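# Hang the lantern on the rail by its red wire

## Task

Get the lantern suspended from the rail by its red wire so that it hangs freely without touching the table, and stays that way once the robot lets go.

## Robot and tools

Robot: two FANUC CRX 6-joint arms, left_arm and right_arm, each with a Robotiq 2F-85 two-finger gripper. A wrist camera is mounted on each hand. The wrist joints are weak: torque limits are waist 145, shoulder 145, elbow 145, forearm roll 19.8, wrist pitch 22.6, wrist roll 23.8 N m, and a held weight counts toward them.

Frames. Scene frame: origin at table-top height midway between the nominal arm bases, +z up, +x out over the table, left_arm toward +y (this is not the image left). Bases in the scene frame: left_arm (-0.016, +0.329, +0.048) m, right_arm (+0.059, -0.400, +0.048) m, each turned slightly about z. Every hand pose, velocity and target an arm reports is in that arm's own base frame; fixed cameras and the table use the scene frame. Gripper axes: fingers point along its +z, they open and close along its y, and the camera block sticks out about 10 cm toward its +x. end_effector_position is the spot between the pads when closed; closed fingertips reach about 19 mm past it, fully open ones about 6 mm.

The 18-number row used by every motion tool: one list covering both arms, left first then right, each as dx, dy, dz, rx, ry, rz, position, force_limit, speed. All values lie in [-1, 1]. dx..rz are an offset, not a pose: measured from that arm's Hand target at the start of the action or move, along that arm's own base axes, with rotation about the Hand target's position. Scale: 1.0 equals 0.6 m or 180 degrees; rx, ry, rz form a single rotation vector. Sending all six pose numbers as 0 re-commands the current Hand target. Repeating the same offset in a new call moves the hand again by that amount.

Gripper numbers are absolute: position +1 = fully open (85 mm), about -0.8 = pads touching, -1 = close until blocked. force_limit (-1 to +1) sets how hard it may squeeze; speed sets finger speed (about 20 mm/s at -1, 85 at 0, 150 at +1). Both start at +1. Fingers that have stopped ignore a new force_limit or speed until position changes by at least 0.01. To keep a gripper unchanged, resend the numbers last sent; 0 is a real command. A fast close from a wider start grips far harder (roughly 120 to 245 N) than a slow one (about 30 to 100 N).

execute_actions(actions, cameras): actions is a list of actions; each action is a table of up to 15 rows, one per 1/30 s step, and a short table repeats its last row. Every row is counted from the same start pose, not from the row before. An empty actions list returns the state plus images. cameras: list of names, ["all"], or [] for none.

move(target, speed, blend, stop_force, zero, blocking, cameras): drives each hand in a straight line. target is one 18-number row or a list of up to 15 rows; every row is an offset from the same starting Hand targets. speed in m/s, 0.002 to 1 (default 0.25), turning at up to twice that in rad/s; one value or one per target. blend in metres rounds corners in a list (0 = stop at each). stop_force in N, 12 to 80, ends an arm's path when it feels that much push along its travel; it is unreliable when the gripper turns, near stretched or singular poses, and it still presses after stopping, so use it slowly; leave it out when backing off a contact. zero (default true) resets the force baseline first. blocking=false returns after about 0.5 s while the move continues (not with stop_force). Moves cap at 10 s and do not avoid obstacles. The result adds a move: line with the ending (done, off_target, moving, held, fault) and limits (paced = pose clipped, held = steps withheld).

wait(seconds 0 to 10): lets time run with last commands held. stop(): brakes a running move; fingers keep going. zoom_image(camera, region [x0, y0, x1, y1] in pixels, at most 504 by 504): enlarges part of that camera's latest image. Cameras: cam_high, cam_low, cam_pegs, cam_rail, cam_left_wrist, cam_right_wrist, each 672x504. read_manual(section="licences"): licence text only. finished_scene(scene): ends the scene for good; the goal must hold without the robot.

Result lines: end_effector_position (m) and end_effector_quat_wxyz in the arm's base frame; Hand target, the last commanded pose after clipping, from which the next offsets count (the hand often rests a bit short; resend the gap as an offset); Tool commands; object_status 0 moving, 1 blocked while opening, 2 blocked while closing (a grip), 3 reached position or pads met; position_measured in counts (3 open, 78 about 60 mm, 130 about 40 mm, 180 about 20 mm, 230 pads together); Joint velocities, possibly "within noise"; Flange force along the gripper's x y z, including held weight, sometimes "no reading"; MOTOR HOT and fault lines.

Each control step clips the command to within 70 mm and 16 degrees of the measured hand. Avoid: contact torque at a joint limit or 150 N outside force (the arm stops for 10 s and yields), pushing past firm contact, arms or fingers hitting each other, squeezing hard on a part still resting on something, fast swings with a load, dropping or letting go of moving parts, anything falling or left off the table, and long holds at full stretch, which overheat motors and brake the arm for 30 to 60 s.

Each tool is called after "Request:" as name(argument=value, ...), one argument or row to a line, values as JSON.

## Session

Request:
execute_actions(
  actions=[],
)

Scene clock: 0.00 s.
left_arm: end_effector_position=(+0.1018, -0.4239, +0.2066) position_measured=3 object_status=3 end_effector_quat_wxyz=(-0.384, +0.033, +0.921, -0.048) | right_arm: end_effector_position=(+0.5576, +0.0937, +0.0884) position_measured=3 object_status=3 end_effector_quat_wxyz=(-0.287, +0.225, +0.899, +0.242)
Joint positions: left_arm=[-0.675 0.247 -0.272 0.52 -1.671 0.488] | right_arm=[0.033 0.753 0.526 -0.633 -1.791 -0.52]
Joint velocities: within noise
Flange force (N): no reading
Hand target: left_arm +0.1018, -0.4239, +0.2066; -0.384, +0.033, +0.921, -0.048 | right_arm +0.5576, +0.0937, +0.0884; -0.287, +0.225, +0.899, +0.242
Tool commands: left_gripper/position=+1.0 left_gripper/force_limit=+1.0 left_gripper/speed=+1.0 right_gripper/position=+1.0 right_gripper/force_limit=+1.0 right_gripper/speed=+1.0

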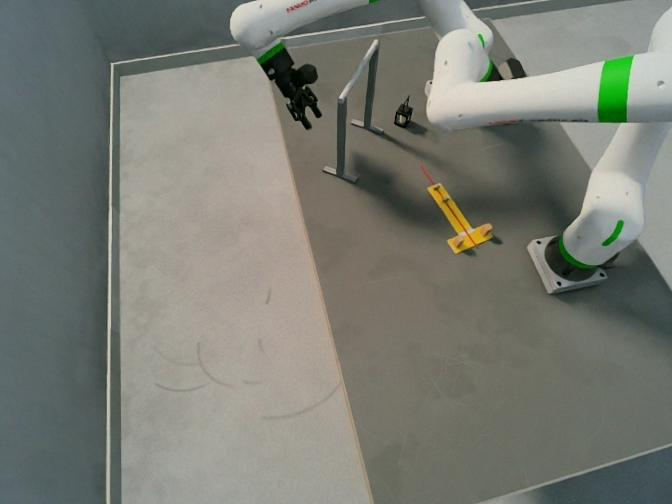

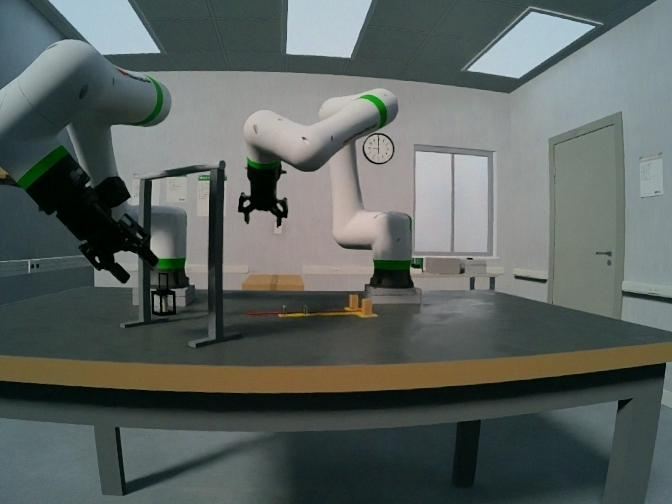

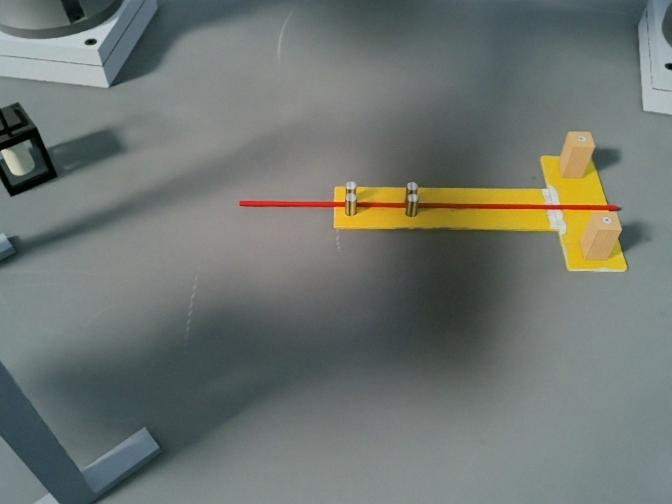

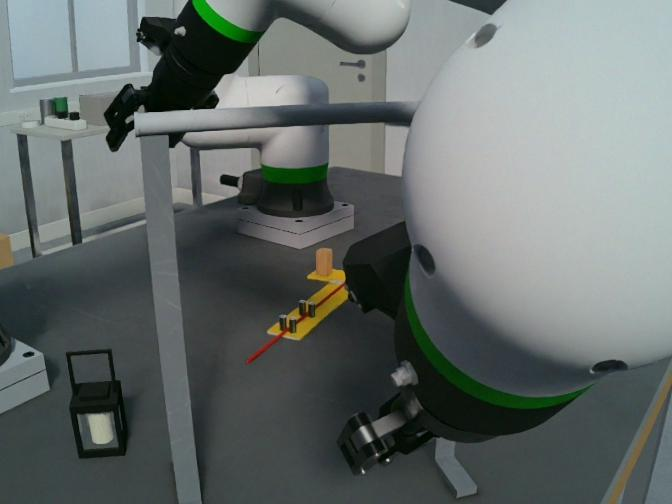

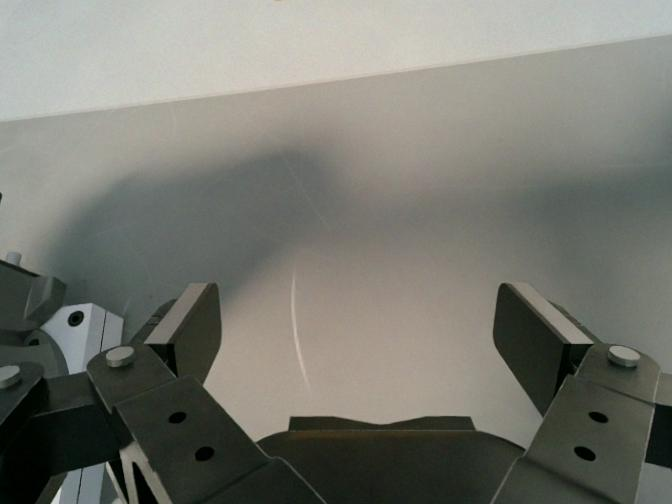

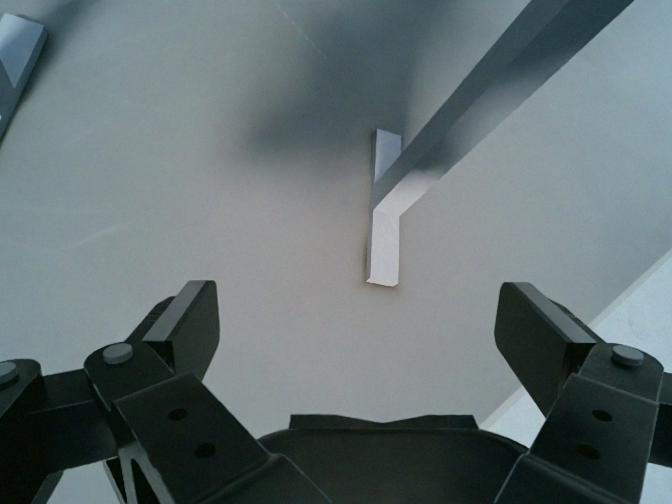

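Request:
zoom_image(
  camera="cam_pegs",
  region=[220, 120, 440, 285],
)

Request:
zoom_image(
  camera="cam_pegs",
  region=[470, 110, 670, 290],
)

Request:
zoom_image(
  camera="cam_rail",
  region=[40, 230, 380, 485],
)

Request:
zoom_image(
  camera="cam_low",
  region=[100, 140, 400, 365],
)

Request:
zoom_image(
  camera="cam_high",
  region=[310, 30, 510, 270],
)

Scaled by 2.291 from the camera's 672x504 image, which has a finer 960x720 frame.

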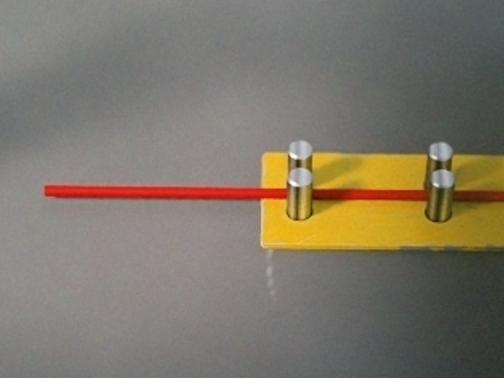

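Scaled by 2.520 from the camera's 672x504 image, which has a finer 960x720 frame.

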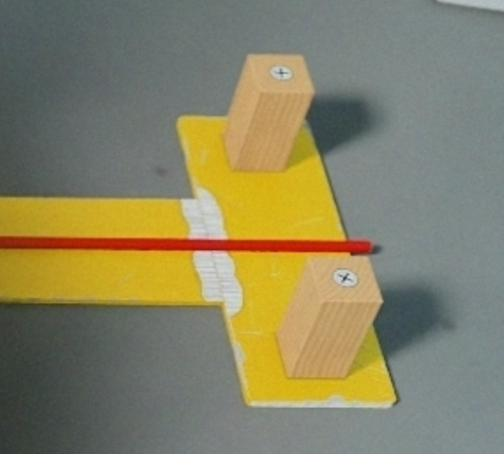

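Scaled by 1.482 from the camera's 672x504 image, which has a finer 960x720 frame.

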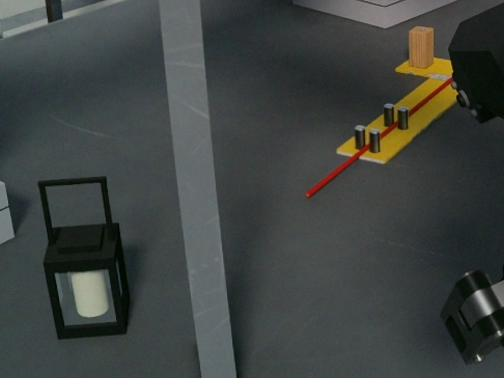

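Scaled by 1.680 from the camera's 672x504 image, which has a finer 960x720 frame.

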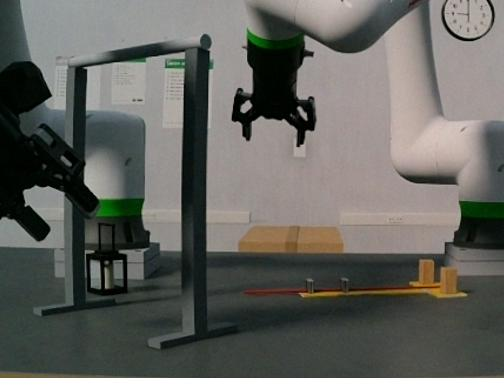

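Scaled by 2.100 from the camera's 672x504 image, which has a finer 960x720 frame.

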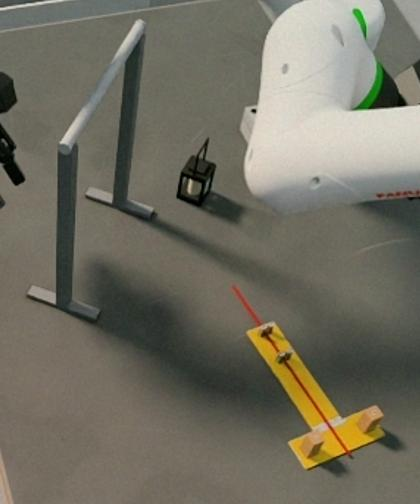

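Request:
move(
  target=[
    [0,0,0.6,0,0,0,1,1,1,0,0,0.6,0,0,0,1,1,1],
    [0.3377,0.479,-0.09,0.06,-0.247,0.0905,1,1,1,-0.4,0,0.6,-0.25,-0.042,-0.277,1,1,1],
  ],
  blend=0.03,
  cameras=["all"],
)

Scene clock: 7.07 s.
left_arm: end_effector_position=(+0.3045, -0.1365, +0.1526) position_measured=3 object_status=3 end_effector_quat_wxyz=(+0.000, -0.114, +0.993, +0.000) | right_arm: end_effector_position=(+0.3176, +0.0937, +0.4484) position_measured=3 object_status=3 end_effector_quat_wxyz=(+0.000, +0.647, +0.762, +0.000)
Joint positions: left_arm=[-0.021 -0.264 -0.537 0 -1.298 0.249] | right_arm=[0.69 -0.216 0.204 -0.001 -1.991 -2.097]
Flange force (N): left_arm=[3.1 0.6 0.8] | right_arm=[4.4 2.7 -6.1]
Hand target: left_arm +0.3044, -0.1365, +0.1526; +0.000, -0.114, +0.993, +0.000 | right_arm +0.3176, +0.0937, +0.4484; +0.000, +0.647, +0.762, +0.000
Off the commanded pose: left_arm 0.000 m, 0 deg | right_arm 0.000 m, 0 deg.
move: done
camera_calibration:
cam_left_wrist: T_world_to_cam=[[-0.224933, 0.974293, 0.0125679, 0.200037], [0.920915, 0.20836, 0.329397, -0.284147], [0.31831, 0.085666, -0.944108, 0.189585], [0, 0, 0, 1]] pos_world=[0.246323, -0.151931, 0.270072]
cam_right_wrist: T_world_to_cam=[[0.986125, 0.162141, 0.0356035, -0.335937], [0.14205, -0.935179, 0.32444, -0.0865197], [0.0859006, -0.314881, -0.945236, 0.555369], [0, 0, 0, 1]] pos_world=[0.295859, 0.148433, 0.564986]

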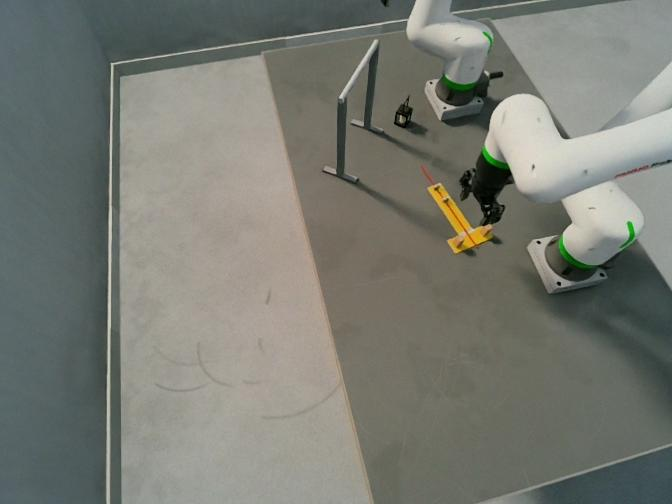

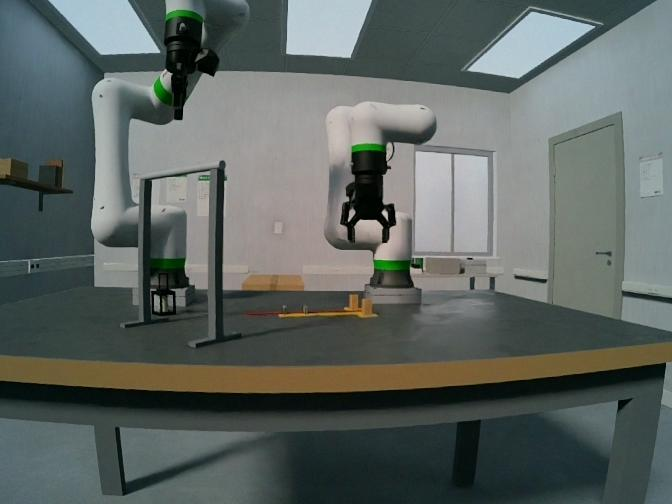

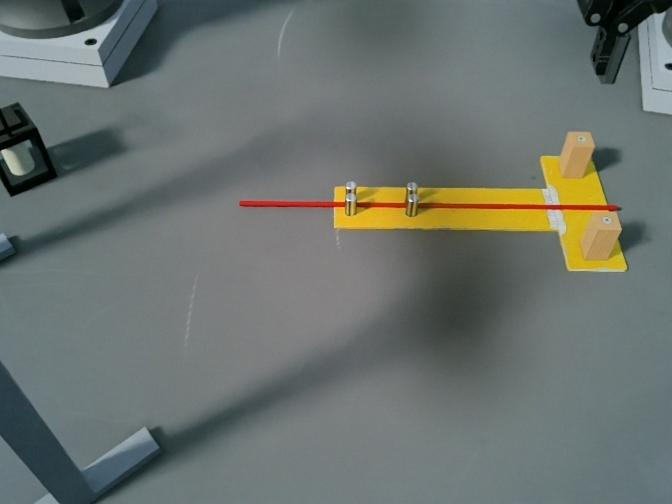

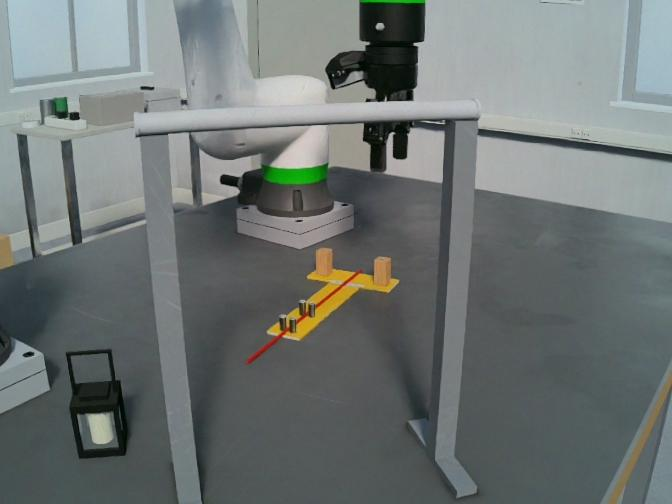

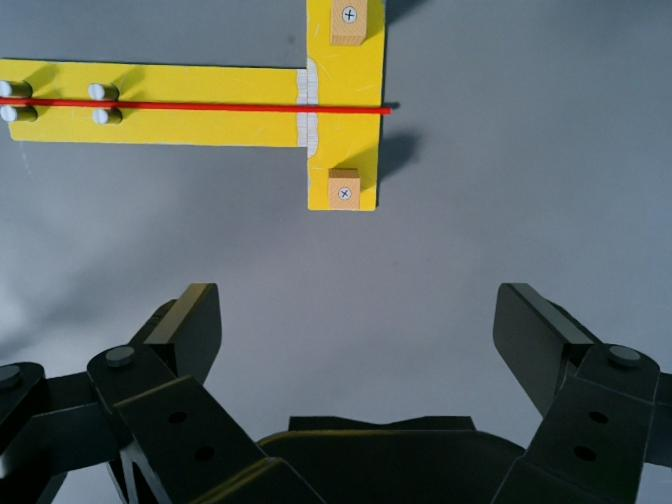

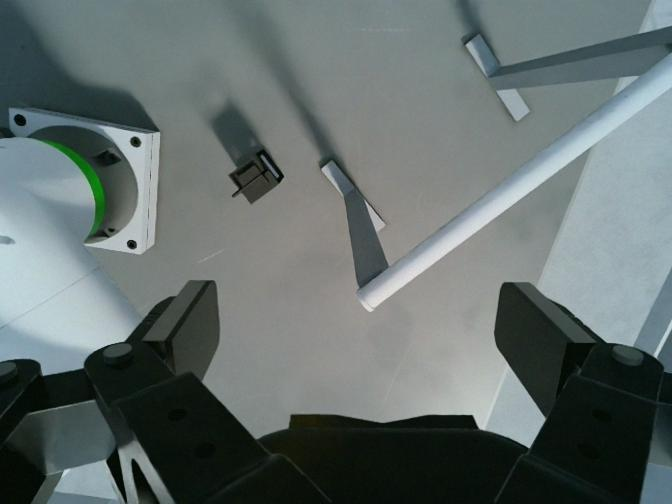

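Request:
move(
  target=[
    [-0.0073,0.0033,-0.283,0,0,0,1,-1,-1,-0.1387,0.335,-0.58,0,0,0,1,1,1],
    [-0.0073,0.0033,-0.283,0,0,0,-1,-1,-1,-0.1387,0.335,-0.58,0,0,0,1,1,1],
  ],
  cameras=["all"],
)

Scene clock: 13.57 s.
left_arm: end_effector_position=(+0.3001, -0.1345, -0.0172) position_measured=180 object_status=0 end_effector_quat_wxyz=(+0.000, -0.114, +0.993, +0.000) | right_arm: end_effector_position=(+0.2344, +0.2947, +0.1004) position_measured=3 object_status=3 end_effector_quat_wxyz=(+0.000, +0.647, +0.762, +0.000)
Joint positions: left_arm=[-0.015 -0.016 -0.787 0.001 -0.799 0.242] | right_arm=[1.251 -0.09 -0.523 -0.001 -1.138 -2.658]
Flange force (N): left_arm=[2.8 3.4 -10.6] | right_arm=[6.0 2.4 -1.0]
Hand target: left_arm +0.3001, -0.1345, -0.0172; +0.000, -0.114, +0.993, +0.000 | right_arm +0.2344, +0.2947, +0.1004; +0.000, +0.647, +0.762, +0.000
Off the commanded pose: left_arm 0.000 m, 0 deg | right_arm 0.000 m, 0 deg.
move: done
camera_calibration:
cam_left_wrist: T_world_to_cam=[[-0.224998, 0.974279, 0.0124642, 0.199354], [0.920939, 0.208468, 0.32926, -0.224535], [0.318193, 0.0855617, -0.944157, 0.0305305], [0, 0, 0, 1]] pos_world=[0.241923, -0.150031, 0.100271]
cam_right_wrist: T_world_to_cam=[[0.986117, 0.162172, 0.0356967, -0.274022], [0.14205, -0.935175, 0.324454, 0.226185], [0.0859999, -0.314878, -0.945228, 0.29685], [0, 0, 0, 1]] pos_world=[0.212559, 0.349433, 0.216986]

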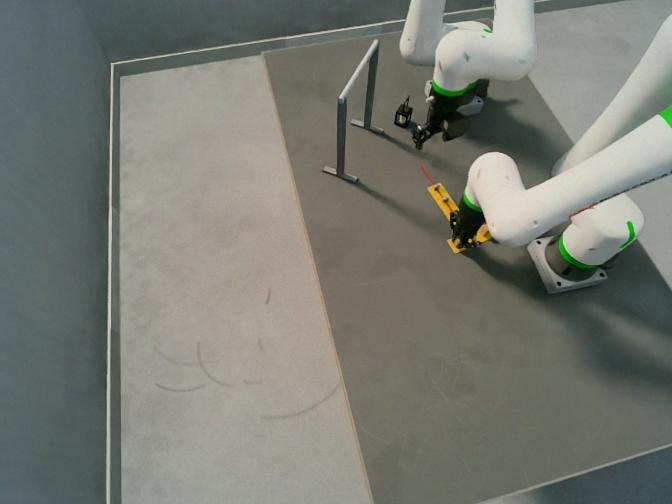

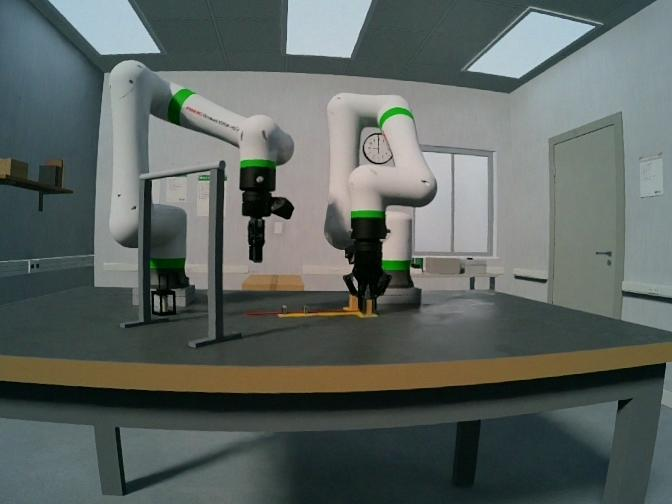

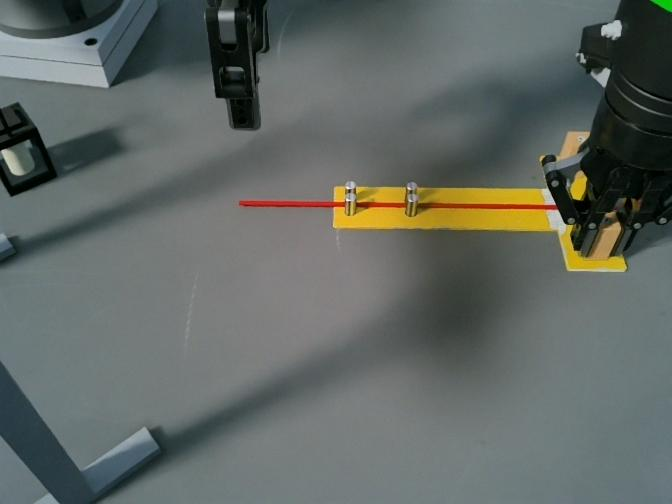

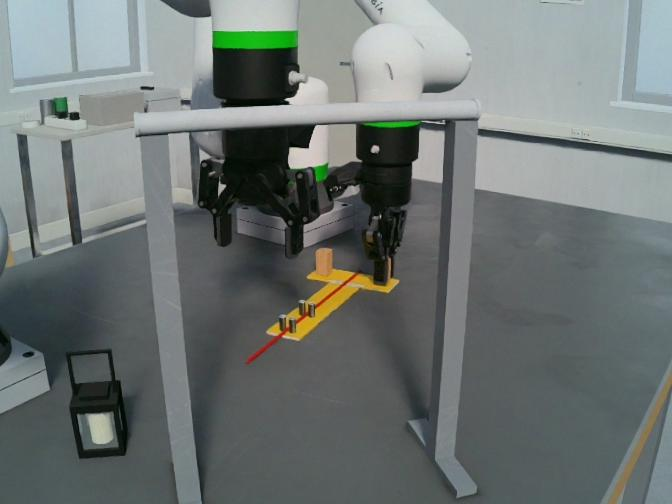

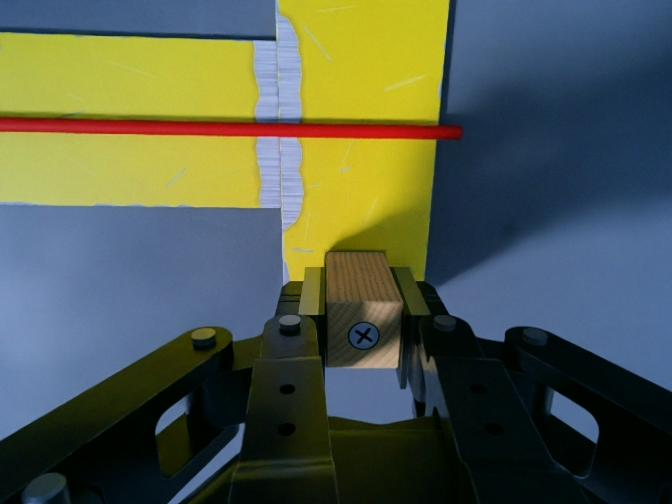

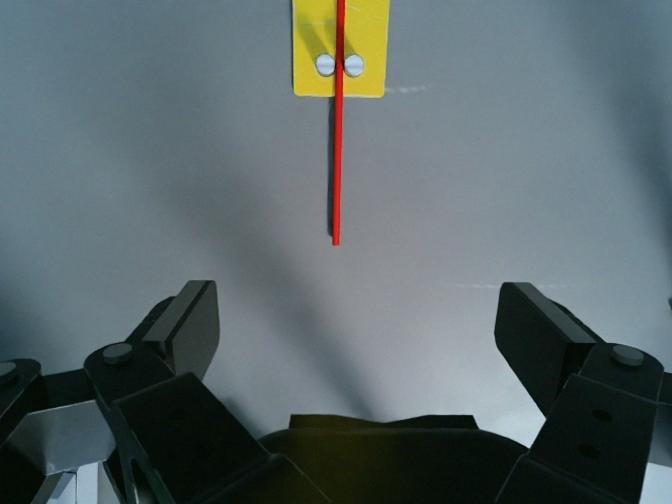

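Request:
move(
  target=[
    [0,0,0,0,0,0,-1,-1,-1,-0.004,0.004,0,0,0,0,-0.5,-1,0],
    [0,0,0,0,0,0,-1,-1,-1,-0.004,0.004,-0.207,0,0,0,-0.5,-1,0],
  ],
  speed=[0.1,0.06],
  cameras=["cam_right_wrist","cam_pegs","cam_left_wrist"],
)

Scene clock: 17.23 s.
left_arm: end_effector_position=(+0.3001, -0.1345, -0.0172) position_measured=180 object_status=2 end_effector_quat_wxyz=(+0.000, -0.114, +0.993, +0.000) | right_arm: end_effector_position=(+0.2320, +0.2971, -0.0238) position_measured=192 object_status=3 end_effector_quat_wxyz=(+0.000, +0.647, +0.762, +0.000)
Joint positions: left_arm=[-0.015 -0.016 -0.787 0.001 -0.799 0.242] | right_arm=[1.259 0.12 -0.663 -0.001 -0.787 -2.666]
Flange force (N): left_arm=[2.2 3.4 -10.1] | right_arm=[6.1 1.6 2.0]
Hand target: left_arm +0.3001, -0.1345, -0.0172; +0.000, -0.114, +0.993, +0.000 | right_arm +0.2320, +0.2971, -0.0238; +0.000, +0.647, +0.762, +0.000
Off the commanded pose: left_arm 0.000 m, 0 deg | right_arm 0.000 m, 0 deg.
move: done
camera_calibration:
cam_left_wrist: T_world_to_cam=[[-0.224998, 0.974279, 0.0124642, 0.199354], [0.920939, 0.208468, 0.32926, -0.224535], [0.318193, 0.0855617, -0.944157, 0.0305305], [0, 0, 0, 1]] pos_world=[0.241923, -0.150031, 0.100271]
cam_right_wrist: T_world_to_cam=[[0.986125, 0.162139, 0.0356039, -0.267597], [0.142049, -0.935179, 0.32444, 0.269038], [0.0859006, -0.314881, -0.945236, 0.180532], [0, 0, 0, 1]] pos_world=[0.210159, 0.351833, 0.0928859]
Images, in order (width x height): cam_pegs 672x504, cam_left_wrist 672x504, cam_right_wrist 672x504.

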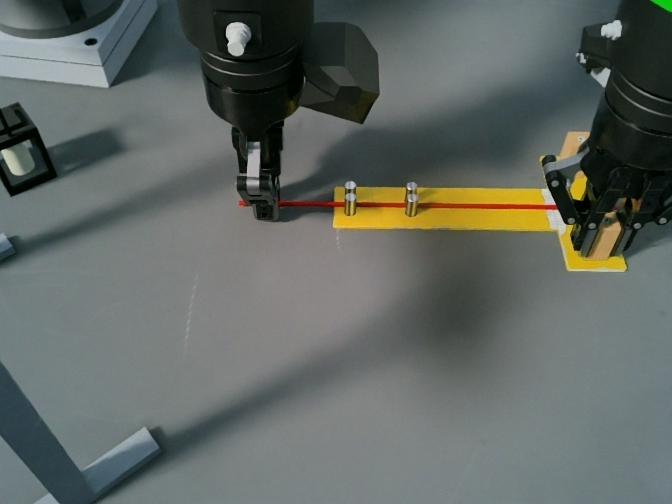

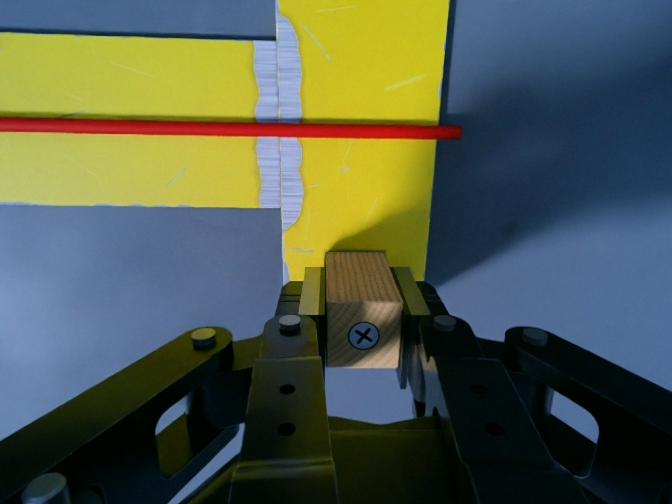

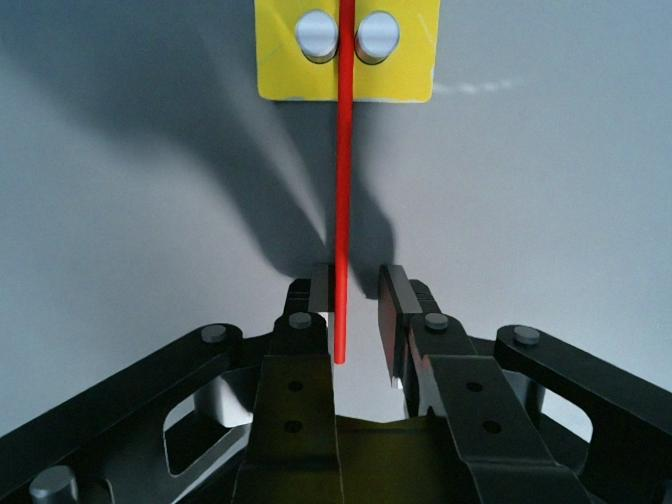

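Request:
move(
  target=[
    [0,0,0,0,0,0,-1,-1,-1,0,0,0,0,0,0,-0.67,-1,0],
    [0,0,0,0,0,0,-1,-1,-1,0.0592,0.0233,0,0,0,0.1667,-0.67,-1,0],
    [0,0,0,0,0,0,-1,-1,-1,0.098,0.0708,0,0,0,0.333,-0.67,-1,0],
    [0,0,0,0,0,0,-1,-1,-1,0.1075,0.1295,0.003,0,0,0.5,-0.67,-1,0],
    [0,0,0,0,0,0,-1,-1,-1,0.087,0.1832,0.007,0,0,0.667,-0.67,-1,0],
    [0,0,0,0,0,0,-1,-1,-1,0.0518,0.2133,0.008,0,0,0.805,-0.67,-1,0],
  ],
  speed=0.1,
  blend=0.01,
  cameras=["cam_right_wrist","cam_pegs"],
)

Scene clock: 28.37 s.
left_arm: end_effector_position=(+0.3001, -0.1345, -0.0172) position_measured=180 object_status=2 end_effector_quat_wxyz=(+0.000, -0.114, +0.993, +0.000) | right_arm: end_effector_position=(+0.2891, +0.3944, -0.0205) position_measured=213 object_status=3 end_effector_quat_wxyz=(+0.000, -0.239, +0.971, +0.000)
Joint positions: left_arm=[-0.015 -0.016 -0.787 0.001 -0.799 0.242] | right_arm=[1.207 0.356 -0.345 0 -0.87 -0.726]
Flange force (N): left_arm=[0.9 3.5 -12.6] | right_arm=[-2.5 1.9 2.8]
Hand target: left_arm +0.3001, -0.1345, -0.0172; +0.000, -0.114, +0.993, +0.000 | right_arm +0.2890, +0.3944, -0.0205; +0.000, -0.239, +0.971, +0.000 (not the last commanded pose)
Off the commanded pose: left_arm 0.000 m, 0 deg | right_arm 0.040 m, 37 deg.
move: off_target (right_arm; path cut at 10 s); path passed 4 of 6 targets; blend cut to 0 m at target 1
camera_calibration:
cam_right_wrist: T_world_to_cam=[[-0.462928, 0.885684, 0.0355235, -0.206303], [0.843564, 0.427897, 0.324507, -0.389464], [0.27221, 0.18019, -0.945216, -0.0398068], [0, 0, 0, 1]] pos_world=[0.24387, 0.356542, 0.0960864]
Images, in order (width x height): cam_pegs 672x504, cam_right_wrist 672x504.

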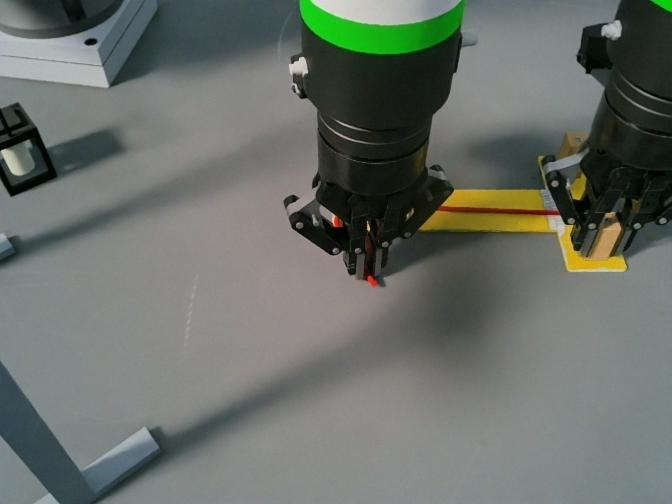

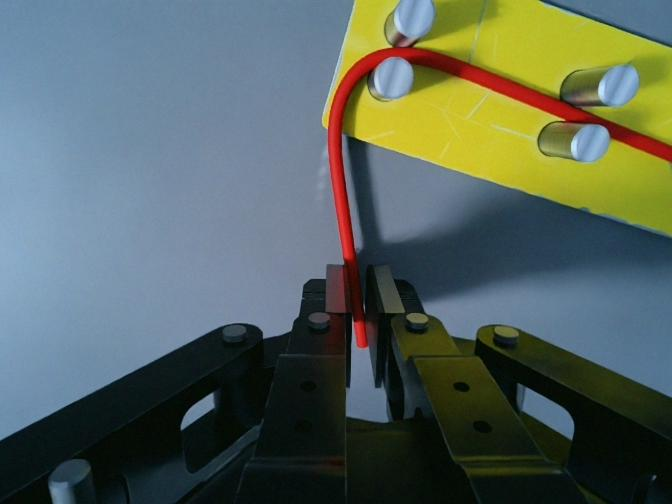

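Request:
move(
  target=[
    [0,0,0,0,0,0,-1,-1,-1,-0.0432,0.051,0.002,0,0,0.2056,-0.67,-1,0],
    [0,0,0,0,0,0,-1,-1,-1,-0.065,0.057,0.003,0,0,0.28,-0.67,-1,0],
  ],
  speed=0.1,
  blend=0.01,
  cameras=["cam_right_wrist","cam_pegs"],
)

Scene clock: 33.43 s.
left_arm: end_effector_position=(+0.3001, -0.1345, -0.0172) position_measured=180 object_status=2 end_effector_quat_wxyz=(+0.000, -0.114, +0.993, +0.000) | right_arm: end_effector_position=(+0.2501, +0.4286, -0.0187) position_measured=213 object_status=3 end_effector_quat_wxyz=(+0.000, -0.629, +0.777, +0.000)
Joint positions: left_arm=[-0.015 -0.016 -0.787 0.001 -0.799 0.242] | right_arm=[1.308 0.368 -0.323 0.001 -0.88 0.053]
Flange force (N): left_arm=[1.6 3.2 -8.3] | right_arm=[-8.5 0.0 2.5]
Hand target: left_arm +0.3001, -0.1345, -0.0172; +0.000, -0.114, +0.993, +0.000 | right_arm +0.2500, +0.4286, -0.0187; +0.000, -0.629, +0.777, +0.000
Off the commanded pose: left_arm 0.000 m, 0 deg | right_arm 0.000 m, 0 deg.
move: done
camera_calibration:
cam_right_wrist: T_world_to_cam=[[-0.977524, 0.207821, 0.0354554, 0.164588], [0.207947, 0.922765, 0.324443, -0.424958], [0.0347091, 0.324524, -0.945241, -0.0361314], [0, 0, 0, 1]] pos_world=[0.250511, 0.369657, 0.0978865]
Images, in order (width x height): cam_pegs 672x504, cam_right_wrist 672x504.

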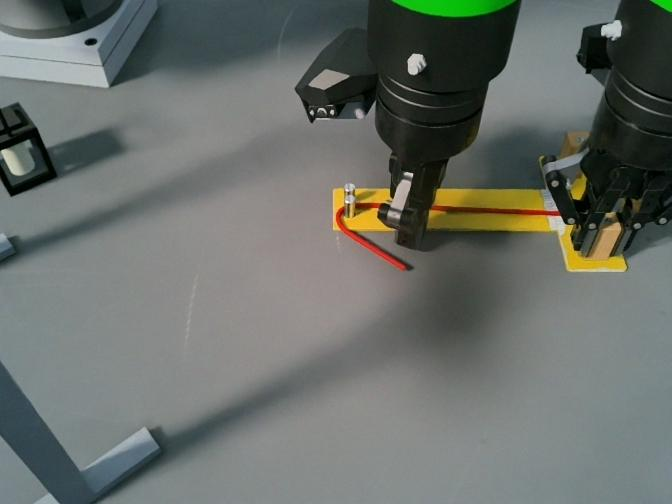

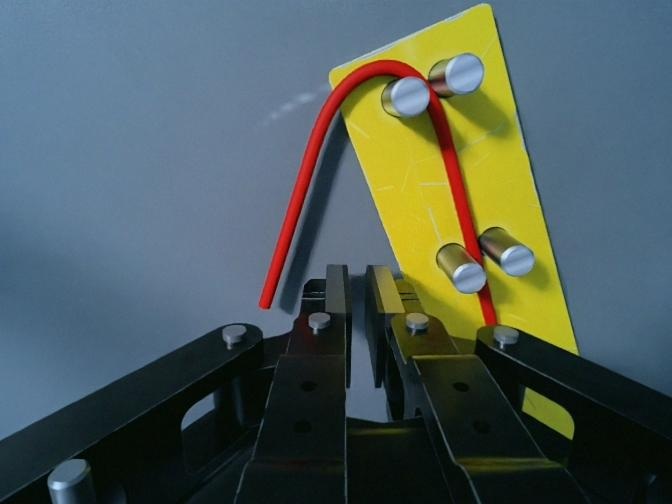

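Request:
move(
  target=[
    [0,0,0,0,0,0,-1,-1,-1,0,0,0.16,0,0,0,-0.67,-1,0],
    [0,0,0,0,0,0,-1,-1,-1,-0.0695,0.074,0.12,0,0,0.118,-0.2,-1,0],
    [0,0,0,0,0,0,-1,-1,-1,-0.0695,0.074,0.004,0,0,0.118,-0.4,-1,0],
  ],
  speed=0.12,
  cameras=["cam_right_wrist","cam_pegs","cam_low"],
)

Request:
zoom_image(
  camera="cam_pegs",
  region=[310, 120, 560, 307],
)

Request:
zoom_image(
  camera="cam_low",
  region=[240, 270, 400, 340],
)

Scene clock: 38.63 s.
left_arm: end_effector_position=(+0.3001, -0.1345, -0.0172) position_measured=180 object_status=2 end_effector_quat_wxyz=(+0.000, -0.114, +0.993, +0.000) | right_arm: end_effector_position=(+0.2082, +0.4726, +0.0288) position_measured=154 object_status=3 end_effector_quat_wxyz=(+0.000, +0.762, -0.648, +0.000)
Joint positions: left_arm=[-0.015 -0.016 -0.787 0.001 -0.799 0.242] | right_arm=[1.411 0.34 -0.225 0 -1.006 0.321]
Flange force (N): left_arm=[2.2 3.3 -8.8] | right_arm=[-8.4 -3.0 1.5]
Hand target: left_arm +0.3001, -0.1345, -0.0172; +0.000, -0.114, +0.993, +0.000 | right_arm +0.2082, +0.4726, +0.0288; +0.000, +0.762, -0.648, +0.000 (not the last commanded pose)
Tool commands: left_gripper/position=-1.0 left_gripper/force_limit=-1.0 left_gripper/speed=-1.0 right_gripper/position=-0.2 right_gripper/force_limit=-1.0 right_gripper/speed=+0.0
Off the commanded pose: left_arm 0.000 m, 0 deg | right_arm 0.045 m, 0 deg.
move: held (right_arm; a check stopped the path); path passed 2 of 3 targets; target 3's new numbers were not sent; limits=held
pose unreachable (right arm): on one or more control steps of this call, first in action 0 (counted from 0), this arm could not follow its commanded pose, so it was not sent that pose on those steps. It may still have moved: this result reports where it is.
cause: moving toward the commanded pose would bring a part of the arm too close to another arm (a part of this arm just beyond joint 5 (wrist pitch) and a part of the left arm just beyond its joint 5 (wrist pitch), at the place that arm is still heading or pushing toward).
camera_calibration:
cam_right_wrist: T_world_to_cam=[[-0.986424, -0.160233, 0.0359727, 0.28855], [-0.140142, 0.935535, 0.324243, -0.405839], [-0.085608, 0.3148, -0.94529, 0.0255726], [0, 0, 0, 1]] pos_world=[0.229947, 0.417862, 0.145384]
Images, in order (width x height): cam_low 672x504, cam_pegs 672x504, cam_right_wrist 672x504.

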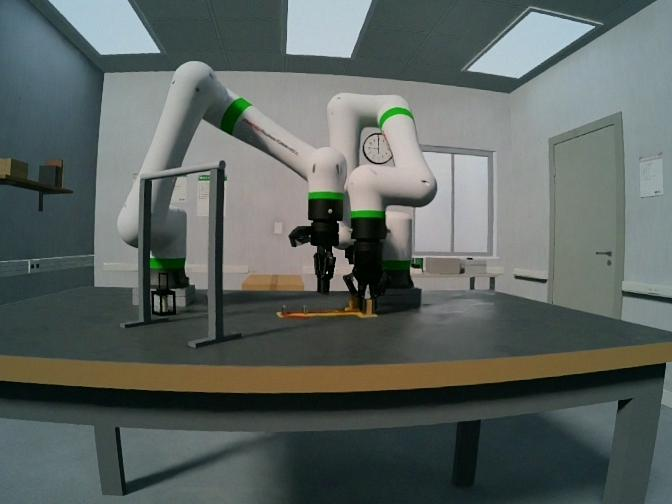

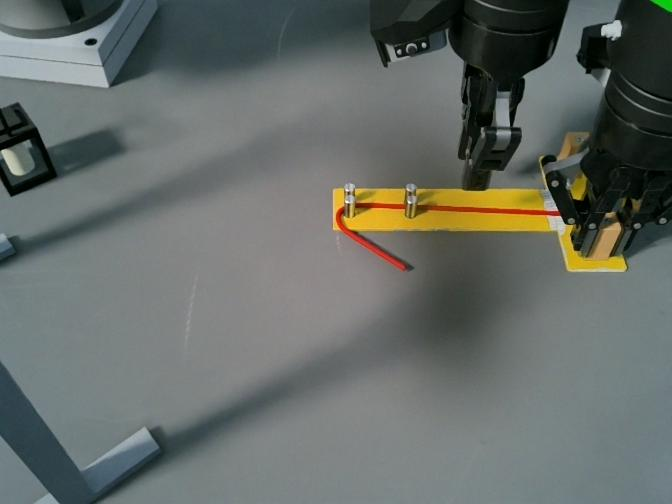

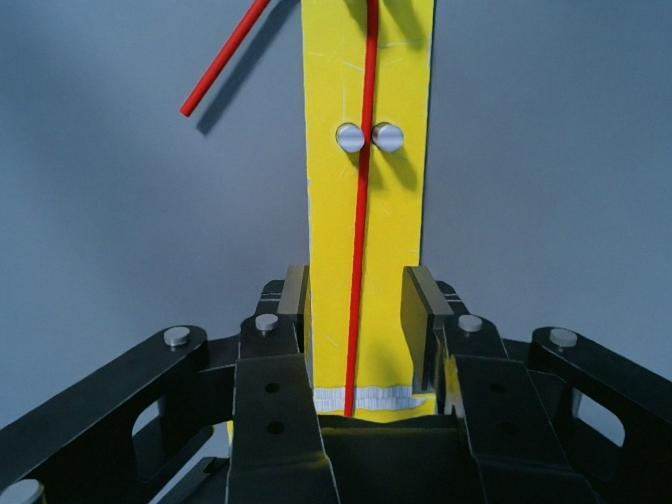

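Scaled by 2.016 from the camera's 672x504 image, which has a finer 960x720 frame.

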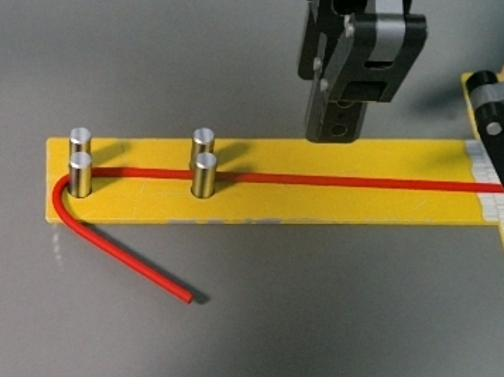

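Scaled by 3.150 from the camera's 672x504 image, which has a finer 960x720 frame.

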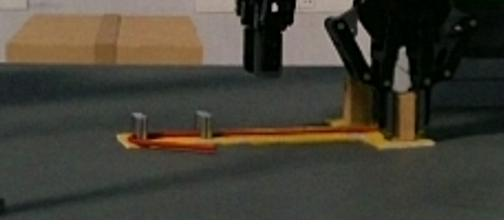

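Request:
move(
  target=[
    [0,0,0,0,0,0,0.3,-1,-0.5,0,0,0,0,0,0,-0.2,-1,0],
    [0,0,0.2,0,0,0,0.3,-1,-0.5,0,0,0,0,0,0,-0.2,-1,0],
    [0,0.25,0.3,0,0,0,0.3,-1,-0.5,0,0,0,0,0,0,-0.2,-1,0],
  ],
  blend=[0,0.03,0],
)

Request:
move(
  target=[
    [0,0,0,0,0,0,0.3,-1,-0.5,0,0,0,0,0,0,-0.4,-1,0],
    [0,0,0,0,0,0,0.3,-1,-0.5,0,0,-0.0750,0,0,0,-0.4,-1,0],
  ],
  speed=0.1,
  cameras=["cam_right_wrist","cam_pegs"],
)

Scene clock: 40.20 s.
left_arm: end_effector_position=(+0.3001, -0.1345, -0.0171) position_measured=91 object_status=3 end_effector_quat_wxyz=(+0.000, -0.114, +0.993, +0.000) | right_arm: end_effector_position=(+0.2082, +0.4726, +0.0288) position_measured=154 object_status=3 end_effector_quat_wxyz=(+0.000, +0.762, -0.648, +0.000)
Joint positions: left_arm=[-0.015 -0.016 -0.787 0.001 -0.799 0.242] | right_arm=[1.411 0.34 -0.225 0 -1.006 0.321]
Flange force (N): left_arm=[2.7 0.3 -2.6] | right_arm=[-8.2 -3.0 1.4]
Hand target: left_arm +0.3001, -0.1345, -0.0172; +0.000, -0.114, +0.993, +0.000 (not the last commanded pose) | right_arm +0.2082, +0.4726, +0.0288; +0.000, +0.762, -0.648, +0.000
Off the commanded pose: left_arm 0.234 m, 0 deg | right_arm 0.000 m, 0 deg.
move: held (left_arm; a check stopped the path); path passed 1 of 3 targets; limits=held
pose unreachable (left arm): on one or more control steps of this call, first in action 0 (counted from 0), this arm could not follow its commanded pose, so it was not sent that pose on those steps. It may still have moved: this result reports where it is.
cause: moving toward the commanded pose would bring a part of the arm too close to another arm (a part of this arm just beyond joint 5 (wrist pitch) and a part of the right arm just beyond its joint 5 (wrist pitch), at the place that arm is still heading or pushing toward).

Scene clock: 41.03 s.
left_arm: end_effector_position=(+0.3001, -0.1345, -0.0172) position_measured=91 object_status=3 end_effector_quat_wxyz=(+0.000, -0.114, +0.993, +0.000) | right_arm: end_effector_position=(+0.2082, +0.4724, +0.0285) position_measured=179 object_status=3 end_effector_quat_wxyz=(+0.000, +0.762, -0.648, +0.000)
Joint positions: left_arm=[-0.015 -0.016 -0.787 0.001 -0.799 0.242] | right_arm=[1.411 0.341 -0.226 0.001 -1.006 0.321]
Flange force (N): left_arm=[2.7 0.7 -2.4] | right_arm=[-8.0 -2.3 2.1]
Hand target: left_arm +0.3001, -0.1345, -0.0172; +0.000, -0.114, +0.993, +0.000 | right_arm +0.2082, +0.4726, +0.0287; +0.000, +0.762, -0.648, +0.000 (not the last commanded pose)
Off the commanded pose: left_arm 0.000 m, 0 deg | right_arm 0.045 m, 0 deg.
move: held (right_arm; a check stopped the path); path passed 1 of 2 targets; limits=held
pose unreachable (right arm): on one or more control steps of this call, first in action 0 (counted from 0), this arm could not follow its commanded pose, so it was not sent that pose on those steps. It may still have moved: this result reports where it is.
cause: moving toward the commanded pose would bring a part of the arm too close to another arm (a part of this arm just beyond joint 5 (wrist pitch) and a part of the left arm just beyond its joint 5 (wrist pitch), at the place that arm is still heading or pushing toward).
camera_calibration:
cam_right_wrist: T_world_to_cam=[[-0.986418, -0.160283, 0.035914, 0.288553], [-0.140244, 0.935657, 0.323847, -0.405558], [-0.0855104, 0.314411, -0.945428, 0.0256051], [0, 0, 0, 1]] pos_world=[0.229947, 0.417663, 0.145183]
Images, in order (width x height): cam_pegs 672x504, cam_right_wrist 672x504.

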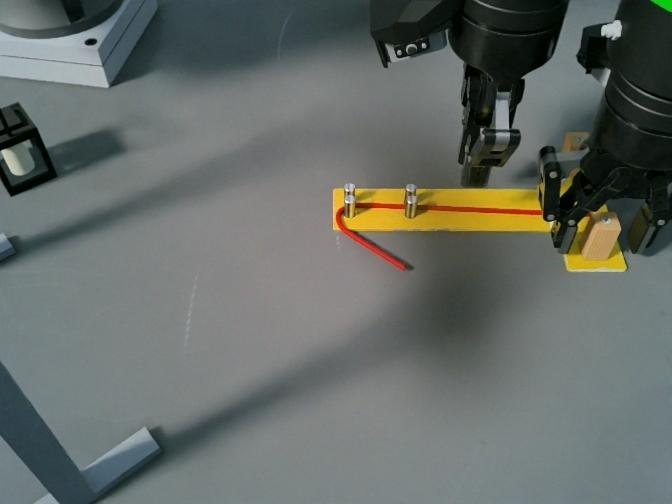

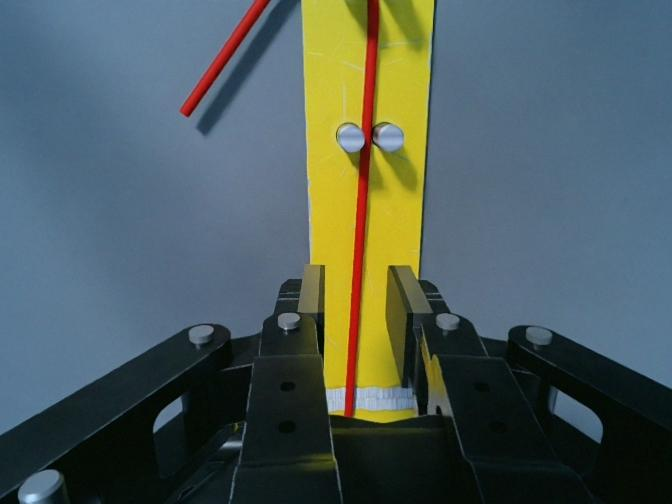

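Request:
move(
  target=[
    [0,0,0,0,0,0,0.3,-1,-0.5,0,-0.15,0.05,0,0,0,-0.4,-1,0],
    [0,0,0.2,0,0,0,0.3,-1,-0.5,0,-0.15,0.05,0,0,0,-0.4,-1,0],
    [0,0.25,0.3,0,0,0,0.3,-1,-0.5,0,-0.15,0.05,0,0,0,-0.4,-1,0],
    [0,0.25,0.3,0,0,0,0.3,-1,-0.5,0,0,0,0,0,0,-0.4,-1,0],
    [0,0.25,0.3,0,0,0,0.3,-1,-0.5,0,0,-0.075,0,0,0,-0.4,-1,0],
  ],
  blend=[0.02,0.03,0.02,0.005,0],
  speed=[0.25,0.25,0.25,0.2,0.08],
  cameras=["cam_right_wrist","cam_pegs","cam_low"],
)

Request:
zoom_image(
  camera="cam_low",
  region=[240, 250, 400, 340],
)

Scene clock: 44.23 s.
left_arm: end_effector_position=(+0.3001, +0.0155, +0.1628) position_measured=91 object_status=3 end_effector_quat_wxyz=(+0.000, -0.114, +0.993, +0.000) | right_arm: end_effector_position=(+0.2082, +0.4726, -0.0163) position_measured=179 object_status=3 end_effector_quat_wxyz=(+0.000, +0.762, -0.648, +0.000)
Joint positions: left_arm=[0.5 -0.373 -0.588 0.001 -1.356 -0.271] | right_arm=[1.411 0.406 -0.26 0 -0.905 0.321]
Flange force (N): left_arm=[3.0 -1.0 0.6] | right_arm=[-8.4 -2.8 3.0]
Hand target: left_arm +0.3001, +0.0155, +0.1628; +0.000, -0.114, +0.993, +0.000 | right_arm +0.2082, +0.4726, -0.0163; +0.000, +0.762, -0.648, +0.000
Off the commanded pose: left_arm 0.000 m, 0 deg | right_arm 0.000 m, 0 deg.
move: done
camera_calibration:
cam_right_wrist: T_world_to_cam=[[-0.986425, -0.160229, 0.0359575, 0.290173], [-0.140136, 0.935506, 0.324332, -0.391214], [-0.0856059, 0.31489, -0.94526, -0.0171007], [0, 0, 0, 1]] pos_world=[0.229947, 0.417862, 0.100284]
Images, in order (width x height): cam_low 672x504, cam_pegs 672x504, cam_right_wrist 672x504.

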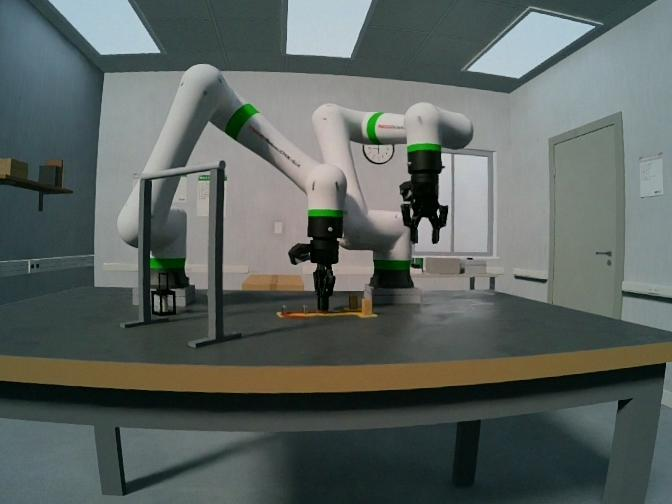

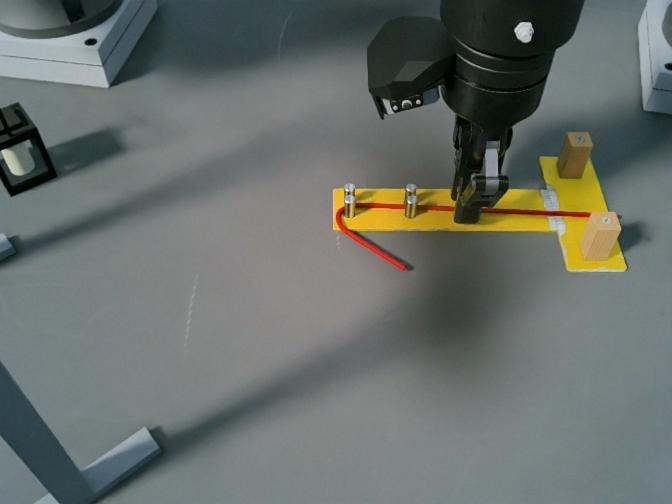

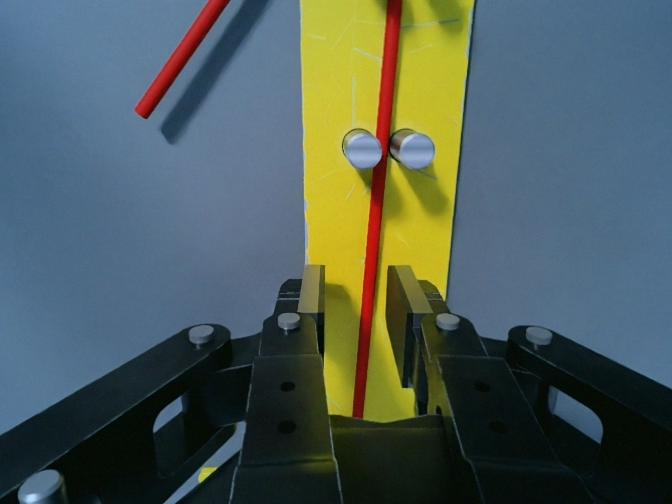

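Scaled by 3.150 from the camera's 672x504 image, which has a finer 960x720 frame.

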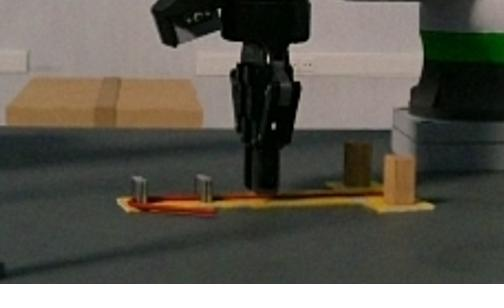

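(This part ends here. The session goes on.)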